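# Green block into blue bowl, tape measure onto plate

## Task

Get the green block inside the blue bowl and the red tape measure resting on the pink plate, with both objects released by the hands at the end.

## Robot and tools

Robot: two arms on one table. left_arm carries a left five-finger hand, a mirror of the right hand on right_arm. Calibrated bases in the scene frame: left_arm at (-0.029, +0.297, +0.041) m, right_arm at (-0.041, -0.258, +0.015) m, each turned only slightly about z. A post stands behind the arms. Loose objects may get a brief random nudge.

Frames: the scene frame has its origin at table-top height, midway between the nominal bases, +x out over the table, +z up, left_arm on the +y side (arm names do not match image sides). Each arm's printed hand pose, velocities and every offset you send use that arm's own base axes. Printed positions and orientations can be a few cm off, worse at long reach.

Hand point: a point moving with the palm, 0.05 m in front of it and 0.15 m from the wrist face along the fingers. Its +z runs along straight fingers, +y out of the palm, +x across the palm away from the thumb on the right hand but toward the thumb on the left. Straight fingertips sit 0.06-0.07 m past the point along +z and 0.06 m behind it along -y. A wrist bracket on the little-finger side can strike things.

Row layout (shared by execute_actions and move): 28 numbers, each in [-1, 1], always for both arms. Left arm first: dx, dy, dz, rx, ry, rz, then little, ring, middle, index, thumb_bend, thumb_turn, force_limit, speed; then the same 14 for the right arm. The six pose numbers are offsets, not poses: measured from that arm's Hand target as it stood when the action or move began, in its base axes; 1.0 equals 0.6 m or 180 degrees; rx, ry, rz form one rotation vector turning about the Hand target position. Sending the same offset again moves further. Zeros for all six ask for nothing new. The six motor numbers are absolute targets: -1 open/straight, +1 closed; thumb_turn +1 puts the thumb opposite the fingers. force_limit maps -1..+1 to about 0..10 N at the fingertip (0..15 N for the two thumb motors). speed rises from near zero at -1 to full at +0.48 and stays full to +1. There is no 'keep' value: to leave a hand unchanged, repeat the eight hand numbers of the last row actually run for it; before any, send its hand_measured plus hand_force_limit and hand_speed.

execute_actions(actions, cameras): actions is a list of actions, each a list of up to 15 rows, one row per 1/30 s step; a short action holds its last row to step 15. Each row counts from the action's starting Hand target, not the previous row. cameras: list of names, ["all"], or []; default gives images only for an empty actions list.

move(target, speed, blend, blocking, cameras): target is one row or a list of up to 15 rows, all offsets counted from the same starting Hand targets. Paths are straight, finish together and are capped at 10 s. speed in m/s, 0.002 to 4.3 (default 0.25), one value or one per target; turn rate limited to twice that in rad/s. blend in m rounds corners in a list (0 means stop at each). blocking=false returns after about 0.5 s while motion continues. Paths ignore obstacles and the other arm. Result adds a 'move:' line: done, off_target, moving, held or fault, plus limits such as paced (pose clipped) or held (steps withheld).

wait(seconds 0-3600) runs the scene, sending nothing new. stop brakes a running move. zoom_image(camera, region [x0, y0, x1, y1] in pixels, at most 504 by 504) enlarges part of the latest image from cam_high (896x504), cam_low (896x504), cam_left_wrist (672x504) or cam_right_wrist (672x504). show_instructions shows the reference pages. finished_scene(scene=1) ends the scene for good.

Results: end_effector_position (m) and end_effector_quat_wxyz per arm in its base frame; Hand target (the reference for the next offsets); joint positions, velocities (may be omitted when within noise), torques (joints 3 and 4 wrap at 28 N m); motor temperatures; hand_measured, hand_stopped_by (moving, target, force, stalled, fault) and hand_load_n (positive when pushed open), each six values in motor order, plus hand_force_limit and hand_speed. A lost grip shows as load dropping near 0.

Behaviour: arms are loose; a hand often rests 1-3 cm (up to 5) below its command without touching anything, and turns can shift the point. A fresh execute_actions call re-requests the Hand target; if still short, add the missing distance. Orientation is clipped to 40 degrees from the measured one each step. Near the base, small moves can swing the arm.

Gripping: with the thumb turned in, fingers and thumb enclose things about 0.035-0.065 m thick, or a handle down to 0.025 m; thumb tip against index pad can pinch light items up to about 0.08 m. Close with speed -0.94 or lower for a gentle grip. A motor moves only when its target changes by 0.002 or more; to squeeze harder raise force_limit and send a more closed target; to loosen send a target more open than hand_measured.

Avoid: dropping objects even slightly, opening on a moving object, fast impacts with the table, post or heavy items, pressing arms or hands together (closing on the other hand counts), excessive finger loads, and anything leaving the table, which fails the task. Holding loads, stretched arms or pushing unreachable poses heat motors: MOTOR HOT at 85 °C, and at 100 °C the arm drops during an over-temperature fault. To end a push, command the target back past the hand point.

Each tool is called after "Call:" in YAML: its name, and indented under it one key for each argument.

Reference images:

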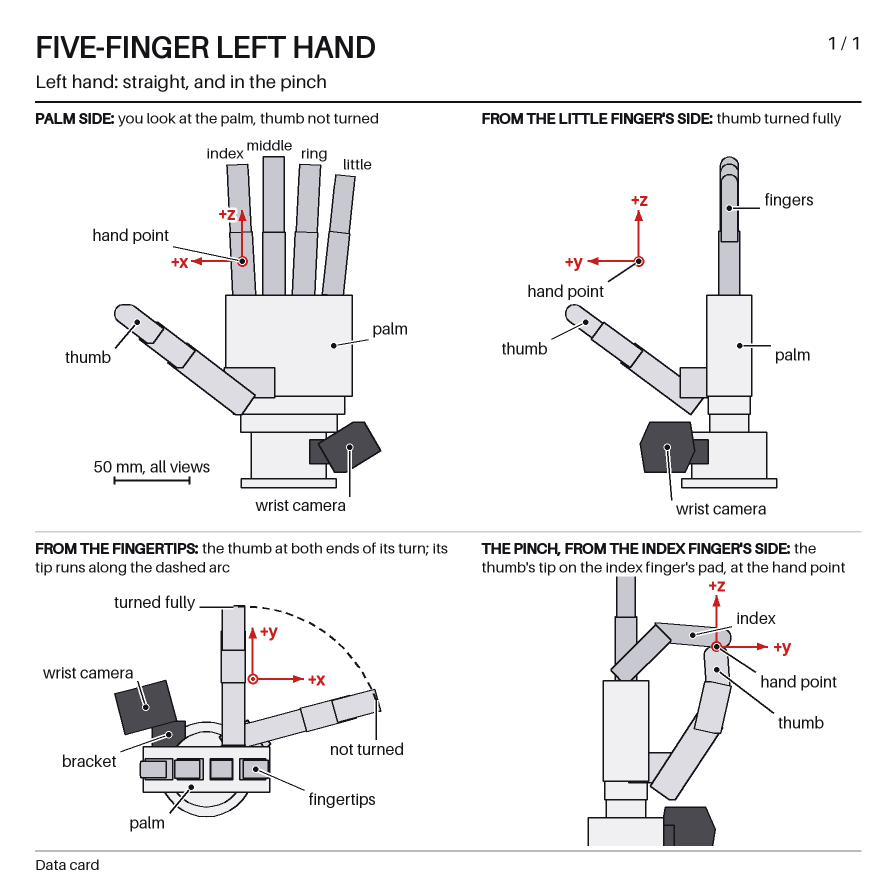

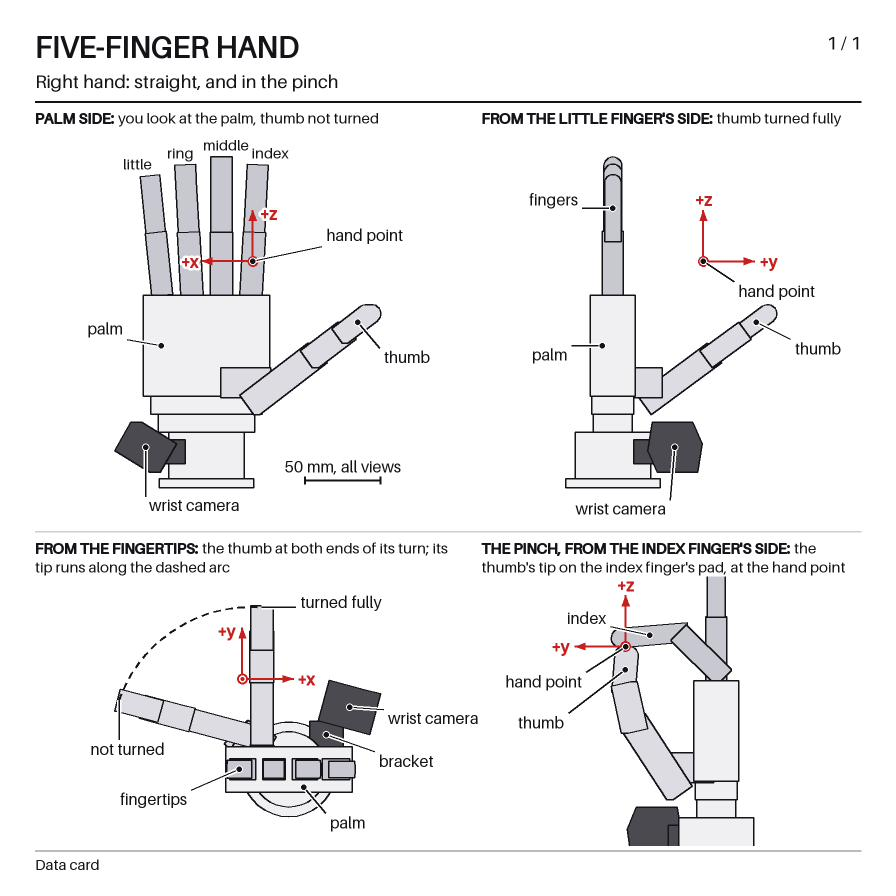

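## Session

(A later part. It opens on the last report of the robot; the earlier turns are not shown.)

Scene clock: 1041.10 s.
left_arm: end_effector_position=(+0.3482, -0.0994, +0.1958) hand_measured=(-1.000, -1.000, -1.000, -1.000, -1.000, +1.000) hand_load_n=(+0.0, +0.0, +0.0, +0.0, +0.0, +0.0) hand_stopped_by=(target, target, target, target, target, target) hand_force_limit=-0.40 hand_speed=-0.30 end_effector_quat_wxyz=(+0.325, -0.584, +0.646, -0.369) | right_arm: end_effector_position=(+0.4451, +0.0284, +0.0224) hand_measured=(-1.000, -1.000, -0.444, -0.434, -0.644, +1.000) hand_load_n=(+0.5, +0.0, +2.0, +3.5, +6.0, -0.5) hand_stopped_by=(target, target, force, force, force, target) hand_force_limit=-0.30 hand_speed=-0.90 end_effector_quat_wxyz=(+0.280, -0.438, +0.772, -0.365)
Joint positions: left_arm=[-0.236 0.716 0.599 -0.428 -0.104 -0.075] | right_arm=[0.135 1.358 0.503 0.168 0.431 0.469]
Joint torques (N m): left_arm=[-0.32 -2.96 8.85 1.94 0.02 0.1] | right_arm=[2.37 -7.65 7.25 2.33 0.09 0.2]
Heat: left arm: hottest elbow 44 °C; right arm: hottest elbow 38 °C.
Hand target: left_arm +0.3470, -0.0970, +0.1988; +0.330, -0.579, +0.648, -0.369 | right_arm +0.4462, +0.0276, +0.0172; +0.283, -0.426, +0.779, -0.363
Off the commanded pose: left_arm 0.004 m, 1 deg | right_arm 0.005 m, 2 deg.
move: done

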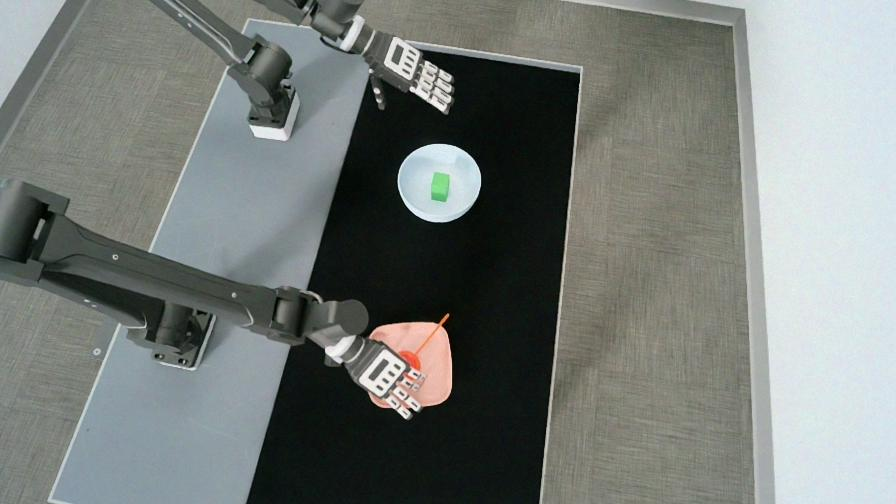

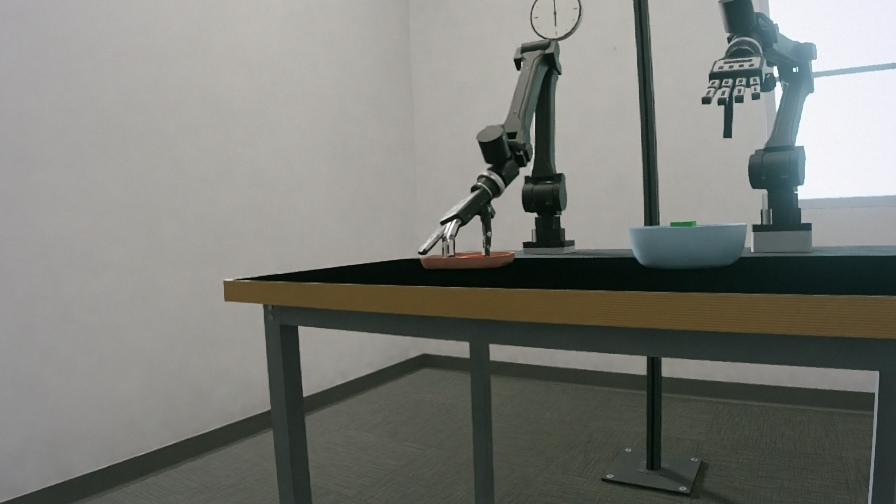

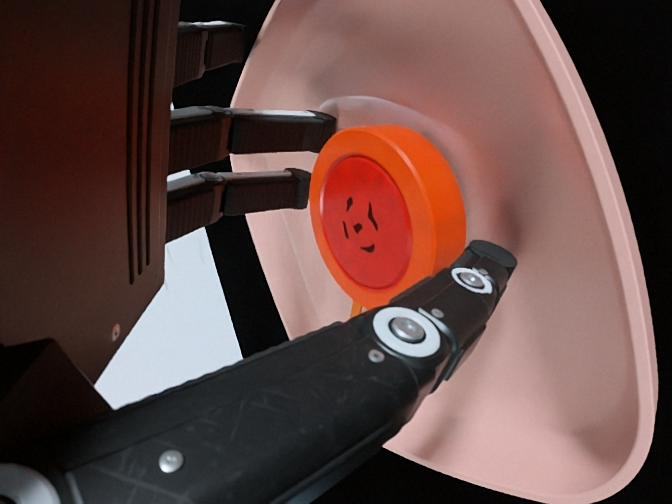

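Call:
move:
  target: [0,0,0,0,0,0,-1,-1,-1,-1,-1,1,-0.4,-0.3,0,0,0.002,0,0,0,-1,-1,-0.5,-0.49,-0.70,1,-0.3,-0.9]
  speed: 0.03
  cameras: ["cam_high","cam_low","cam_right_wrist"]

Call:
zoom_image:
  camera: "cam_high"
  region: [330, 280, 480, 430]

Scene clock: 1052.13 s.
left_arm: end_effector_position=(+0.3482, -0.0994, +0.1958) hand_measured=(-1.000, -1.000, -1.000, -1.000, -1.000, +1.000) hand_load_n=(+0.0, +0.0, -0.5, +0.5, +0.0, +0.0) hand_stopped_by=(target, target, target, target, target, target) hand_force_limit=-0.40 hand_speed=-0.30 end_effector_quat_wxyz=(+0.325, -0.584, +0.646, -0.369) | right_arm: end_effector_position=(+0.4452, +0.0284, +0.0224) hand_measured=(-1.000, -1.000, -0.500, -0.490, -0.700, +1.000) hand_load_n=(+0.0, +0.0, +0.0, +0.0, +0.0, +0.0) hand_stopped_by=(target, target, target, target, target, target) hand_force_limit=-0.30 hand_speed=-0.90 end_effector_quat_wxyz=(+0.280, -0.437, +0.773, -0.365)
Joint positions: left_arm=[-0.236 0.716 0.599 -0.428 -0.104 -0.075] | right_arm=[0.135 1.358 0.503 0.168 0.431 0.47]
Joint torques (N m): left_arm=[-0.15 -3.02 8.91 1.98 0.02 0.11] | right_arm=[2.37 -8 7.39 2.18 0.09 0.2]
Heat: left arm: hottest elbow 44 °C; right arm: hottest elbow 38 °C.
Hand target: left_arm +0.3470, -0.0970, +0.1988; +0.330, -0.579, +0.648, -0.369 | right_arm +0.4462, +0.0276, +0.0184; +0.283, -0.426, +0.779, -0.363
Off the commanded pose: left_arm 0.004 m, 1 deg | right_arm 0.004 m, 1 deg.
move: done

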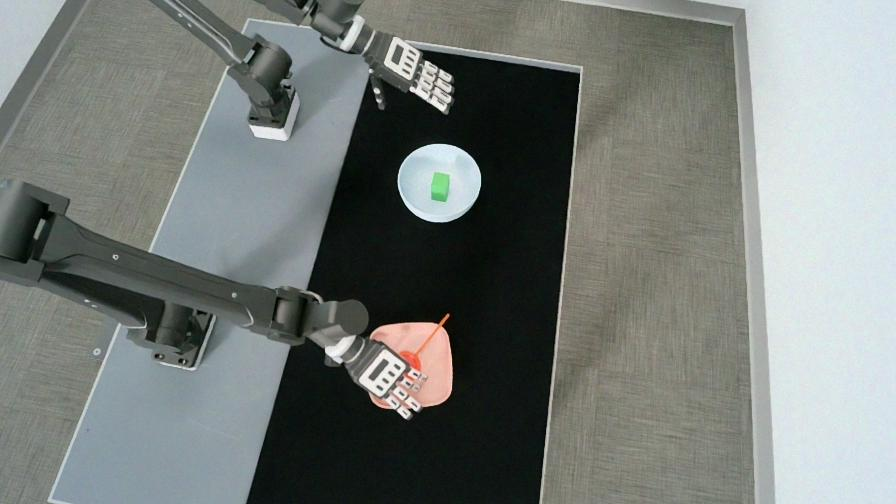

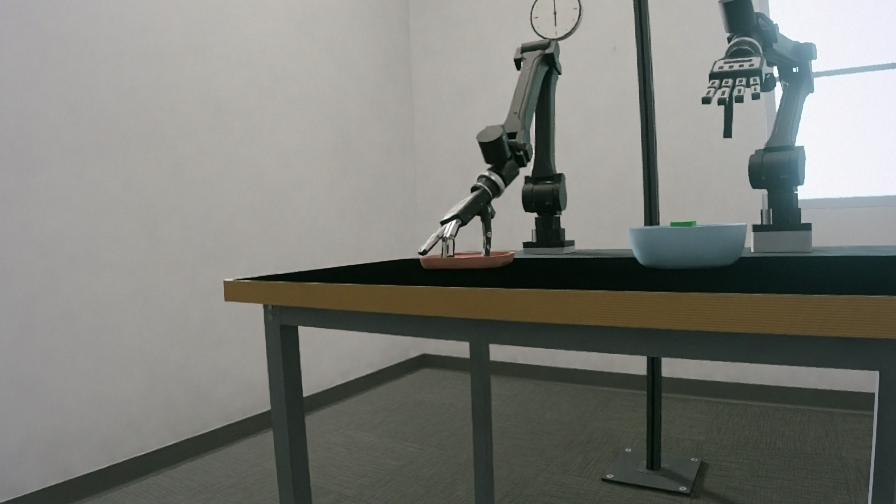

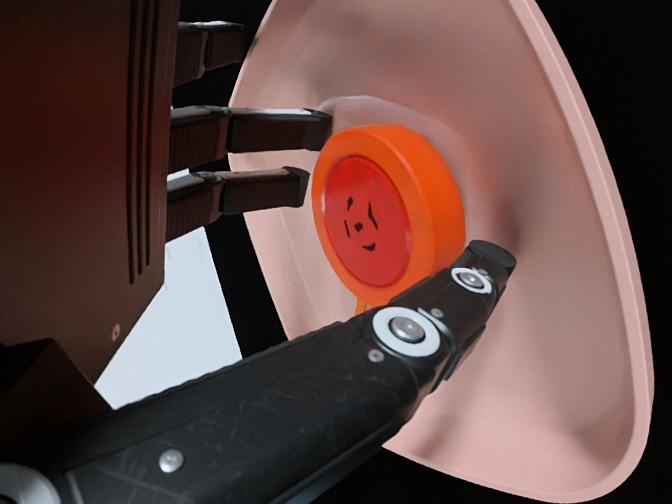

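Scaled by 3.360 from the camera's image (finer frame: 1280x720).

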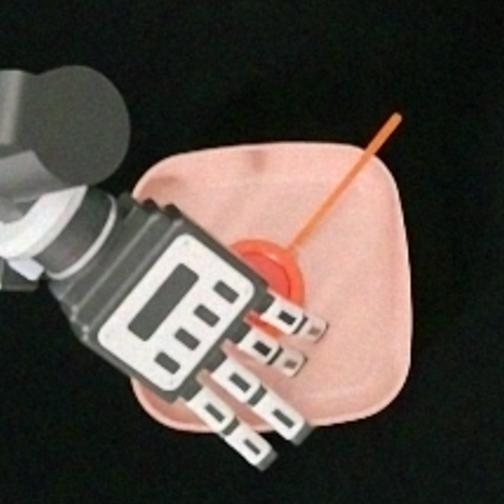

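Call:
move:
  target: [0,0,0,0,0,0,-1,-1,-1,-1,-1,1,-0.4,-0.3,0,0,0.004,0,0,0,-1,-1,-0.62,-0.61,-0.80,1,-0.3,-0.8]
  speed: 0.03
  cameras: ["cam_high","cam_low","cam_right_wrist"]

Call:
zoom_image:
  camera: "cam_high"
  region: [330, 280, 480, 430]

Scene clock: 1068.83 s.
left_arm: end_effector_position=(+0.3482, -0.0994, +0.1958) hand_measured=(-1.000, -1.000, -1.000, -1.000, -1.000, +1.000) hand_load_n=(+0.0, -0.5, -0.5, +0.0, +0.0, +0.0) hand_stopped_by=(target, target, target, target, target, target) hand_force_limit=-0.40 hand_speed=-0.30 end_effector_quat_wxyz=(+0.325, -0.584, +0.646, -0.369) | right_arm: end_effector_position=(+0.4452, +0.0284, +0.0224) hand_measured=(-1.000, -1.000, -0.620, -0.610, -0.800, +1.000) hand_load_n=(+0.0, +0.0, +0.0, +0.0, +0.0, +0.0) hand_stopped_by=(target, target, target, target, target, target) hand_force_limit=-0.30 hand_speed=-0.80 end_effector_quat_wxyz=(+0.280, -0.437, +0.773, -0.365)
Joint positions: left_arm=[-0.236 0.716 0.599 -0.428 -0.104 -0.075] | right_arm=[0.135 1.358 0.503 0.168 0.431 0.47]
Joint torques (N m): left_arm=[-0.15 -3.08 8.9 1.96 0.03 0.1] | right_arm=[2.37 -8.7 7.58 1.8 0.1 0.19]
Heat: left arm: hottest elbow 44 °C; right arm: hottest elbow 38 °C.
Hand target: left_arm +0.3470, -0.0970, +0.1988; +0.330, -0.579, +0.648, -0.369 | right_arm +0.4462, +0.0276, +0.0208; +0.283, -0.426, +0.779, -0.363
Off the commanded pose: left_arm 0.004 m, 1 deg | right_arm 0.002 m, 1 deg.
move: done

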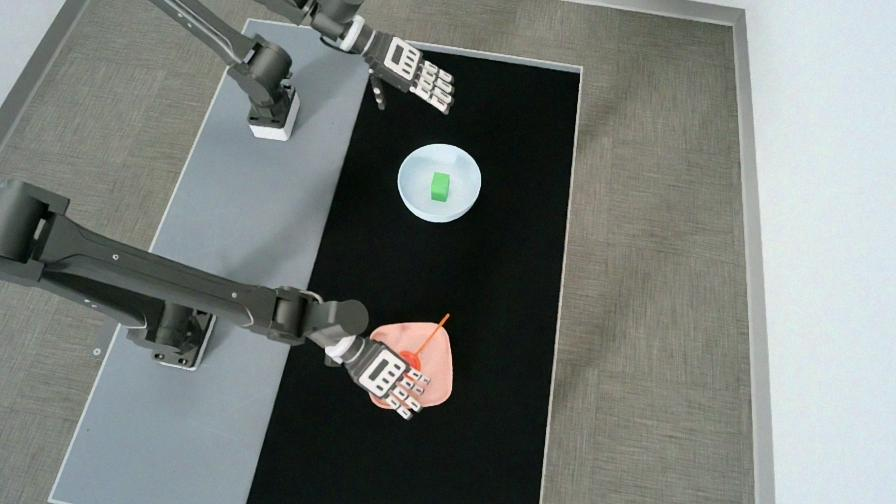

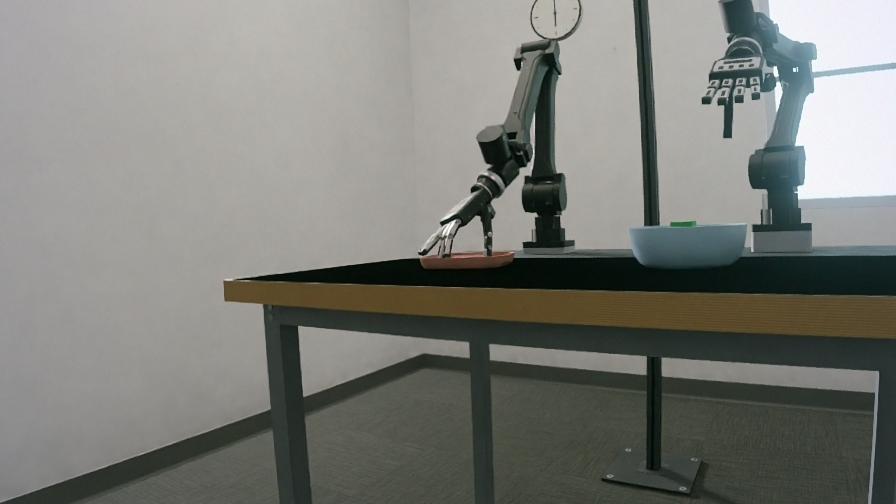

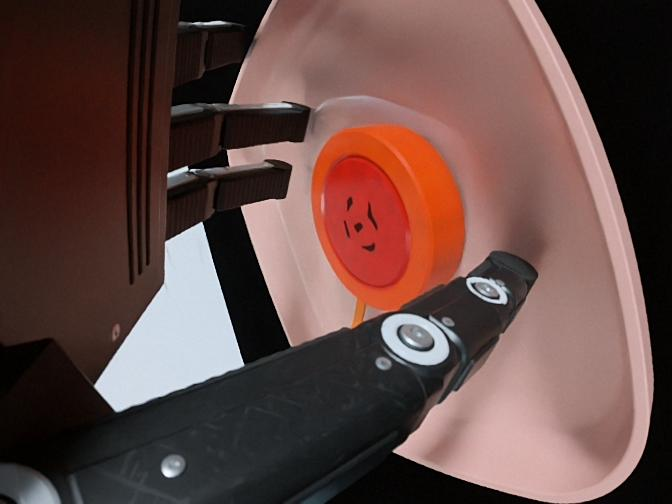

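Scaled by 3.360 from the camera's image (finer frame: 1280x720).

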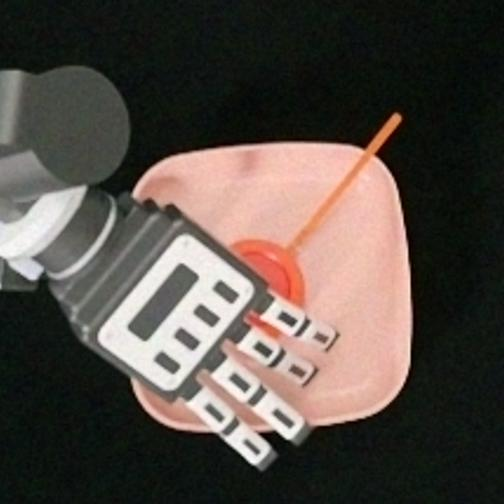

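Call:
move:
  target:
    - [0,0,0,0,0,0,-1,-1,-1,-1,-1,1,-0.4,-0.3,0,0,0.003,0,0,0,-1,-1,-1,-1,-0.80,1,-0.3,-0.6]
    - [0,0,0,0,0,0,-1,-1,-1,-1,-1,1,-0.4,-0.3,-0.004,0,0.2,0,0,0,-1,-1,-1,-1,-0.80,1,-0.3,-0.6]
  speed: 0.07
  cameras: ["cam_high","cam_low","cam_right_wrist"]

Call:
zoom_image:
  camera: "cam_high"
  region: [330, 280, 480, 430]

Scene clock: 1077.67 s.
left_arm: end_effector_position=(+0.3482, -0.0994, +0.1958) hand_measured=(-1.000, -1.000, -1.000, -1.000, -1.000, +1.000) hand_load_n=(+0.0, +0.0, +0.0, +0.0, +0.0, +0.0) hand_stopped_by=(target, target, target, target, target, target) hand_force_limit=-0.40 hand_speed=-0.30 end_effector_quat_wxyz=(+0.325, -0.584, +0.646, -0.369) | right_arm: end_effector_position=(+0.4267, +0.0258, +0.1131) hand_measured=(-1.000, -1.000, -1.000, -1.000, -0.800, +1.000) hand_load_n=(+0.0, +0.0, +0.0, +0.0, +0.0, +0.0) hand_stopped_by=(target, target, target, target, target, target) hand_force_limit=-0.30 hand_speed=-0.60 end_effector_quat_wxyz=(+0.261, -0.447, +0.777, -0.358)
Joint positions: left_arm=[-0.236 0.716 0.599 -0.428 -0.104 -0.075] | right_arm=[0.135 1.096 0.627 -0.264 0.431 0.469]
Joint torques (N m): left_arm=[-0.32 -2.96 8.88 1.95 0.03 0.11] | right_arm=[2.43 -8.06 14.42 0.95 0.11 0.19]
Heat: left arm: hottest elbow 44 °C; right arm: hottest elbow 38 °C.
Hand target: left_arm +0.3470, -0.0970, +0.1988; +0.330, -0.579, +0.648, -0.369 | right_arm +0.4438, +0.0276, +0.1408; +0.283, -0.426, +0.779, -0.363
Off the commanded pose: left_arm 0.004 m, 1 deg | right_arm 0.033 m, 4 deg.
move: off_target (right_arm)

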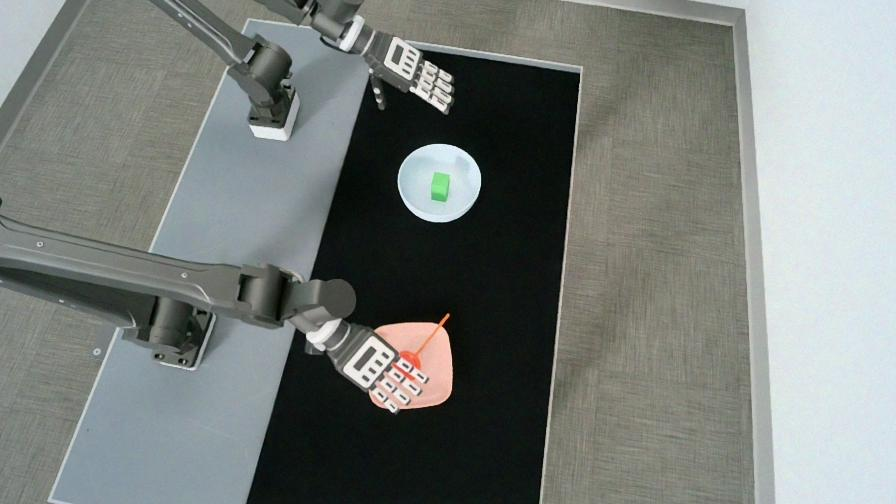

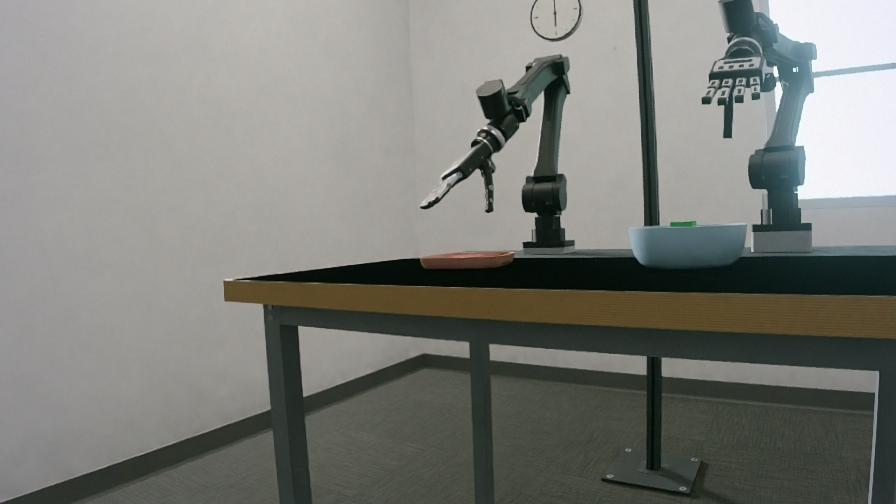

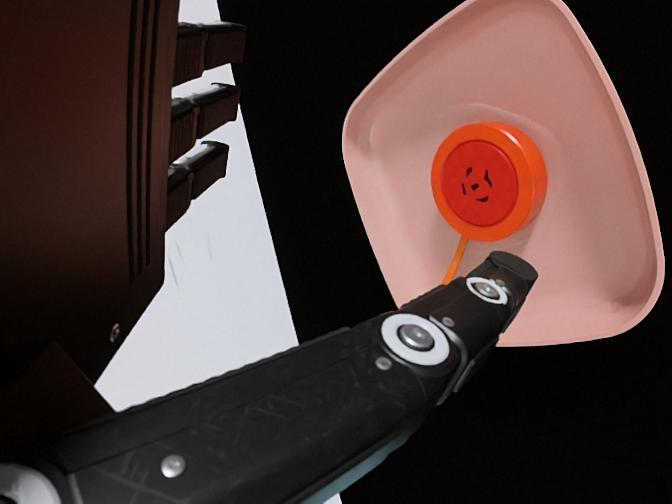

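Scaled by 3.360 from the camera's image (finer frame: 1280x720).

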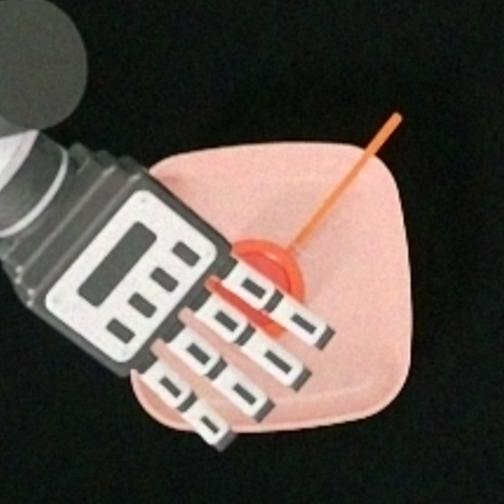

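Call:
move:
  target: [0,0,0,0,0,0,-1,-1,-1,-1,-1,1,-0.4,-0.3,-0.17,0,0.07,0,0,0,-1,-1,-1,-1,-0.80,1,-0.3,-0.6]
  speed: 0.15
  cameras: ["cam_high","cam_low"]

Call:
zoom_image:
  camera: "cam_high"
  region: [330, 280, 480, 430]

Call:
zoom_image:
  camera: "cam_low"
  region: [390, 200, 560, 290]

Scene clock: 1083.93 s.
left_arm: end_effector_position=(+0.3482, -0.0994, +0.1958) hand_measured=(-1.000, -1.000, -1.000, -1.000, -1.000, +1.000) hand_load_n=(+0.0, +0.0, -0.5, +0.0, +0.0, +0.0) hand_stopped_by=(target, target, target, target, target, target) hand_force_limit=-0.40 hand_speed=-0.30 end_effector_quat_wxyz=(+0.325, -0.584, +0.646, -0.369) | right_arm: end_effector_position=(+0.3432, +0.0272, +0.1831) hand_measured=(-1.000, -1.000, -1.000, -1.000, -0.800, +1.000) hand_load_n=(+0.0, -0.5, +0.0, +0.0, +0.0, +0.0) hand_stopped_by=(target, target, target, target, target, target) hand_force_limit=-0.30 hand_speed=-0.60 end_effector_quat_wxyz=(+0.283, -0.436, +0.772, -0.366)
Joint positions: left_arm=[-0.236 0.716 0.599 -0.428 -0.104 -0.075] | right_arm=[0.194 0.706 0.599 -0.593 0.476 0.511]
Joint torques (N m): left_arm=[-0.21 -3.02 8.83 1.96 0.04 0.11] | right_arm=[2.9 -2.84 11.17 1.02 0.28 0.22]
Heat: left arm: hottest elbow 44 °C; right arm: hottest elbow 39 °C.
Hand target: left_arm +0.3470, -0.0970, +0.1988; +0.330, -0.579, +0.648, -0.369 | right_arm +0.3418, +0.0276, +0.1828; +0.283, -0.426, +0.779, -0.363
Off the commanded pose: left_arm 0.004 m, 1 deg | right_arm 0.001 m, 1 deg.
move: done

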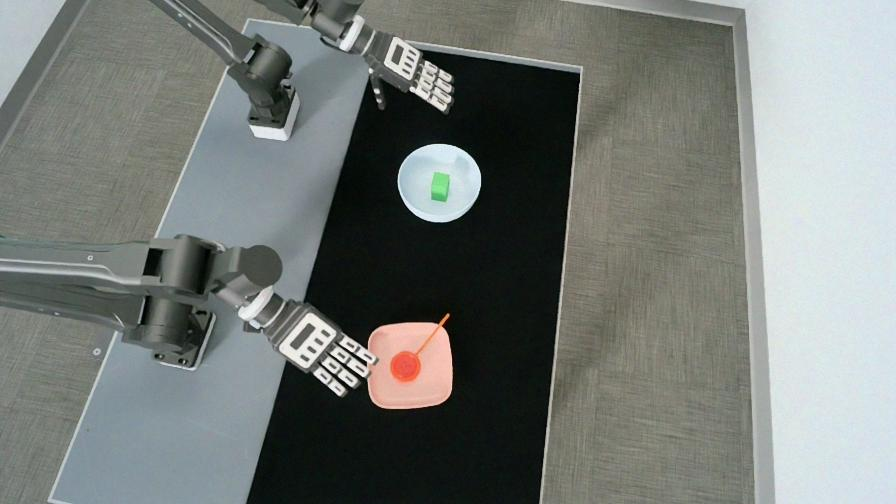

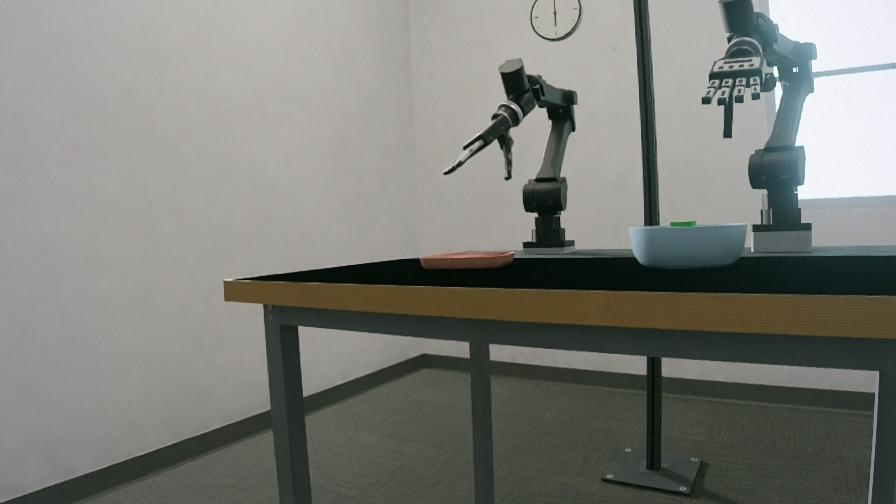

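Scaled by 3.360 from the camera's image (finer frame: 1280x720).

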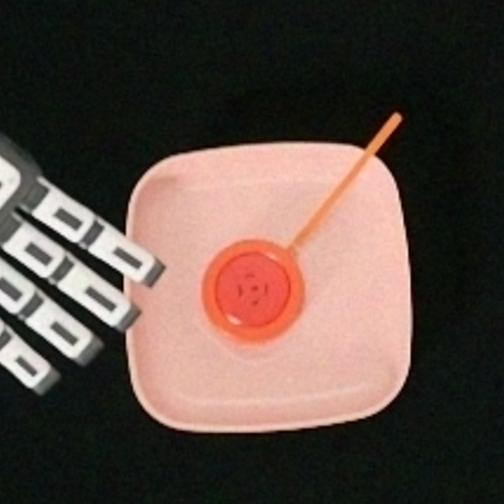

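Scaled by 2.965 from the camera's image (finer frame: 1280x720).

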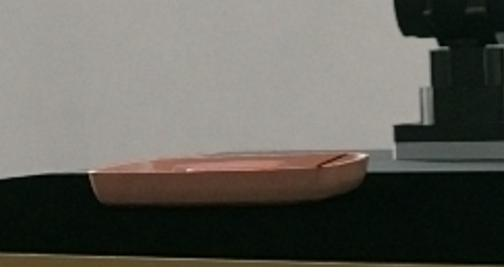

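Both objects are where they belong and neither hand is touching them.

Call:
finished_scene:
  scene: 1

The scene is finished: the task was done.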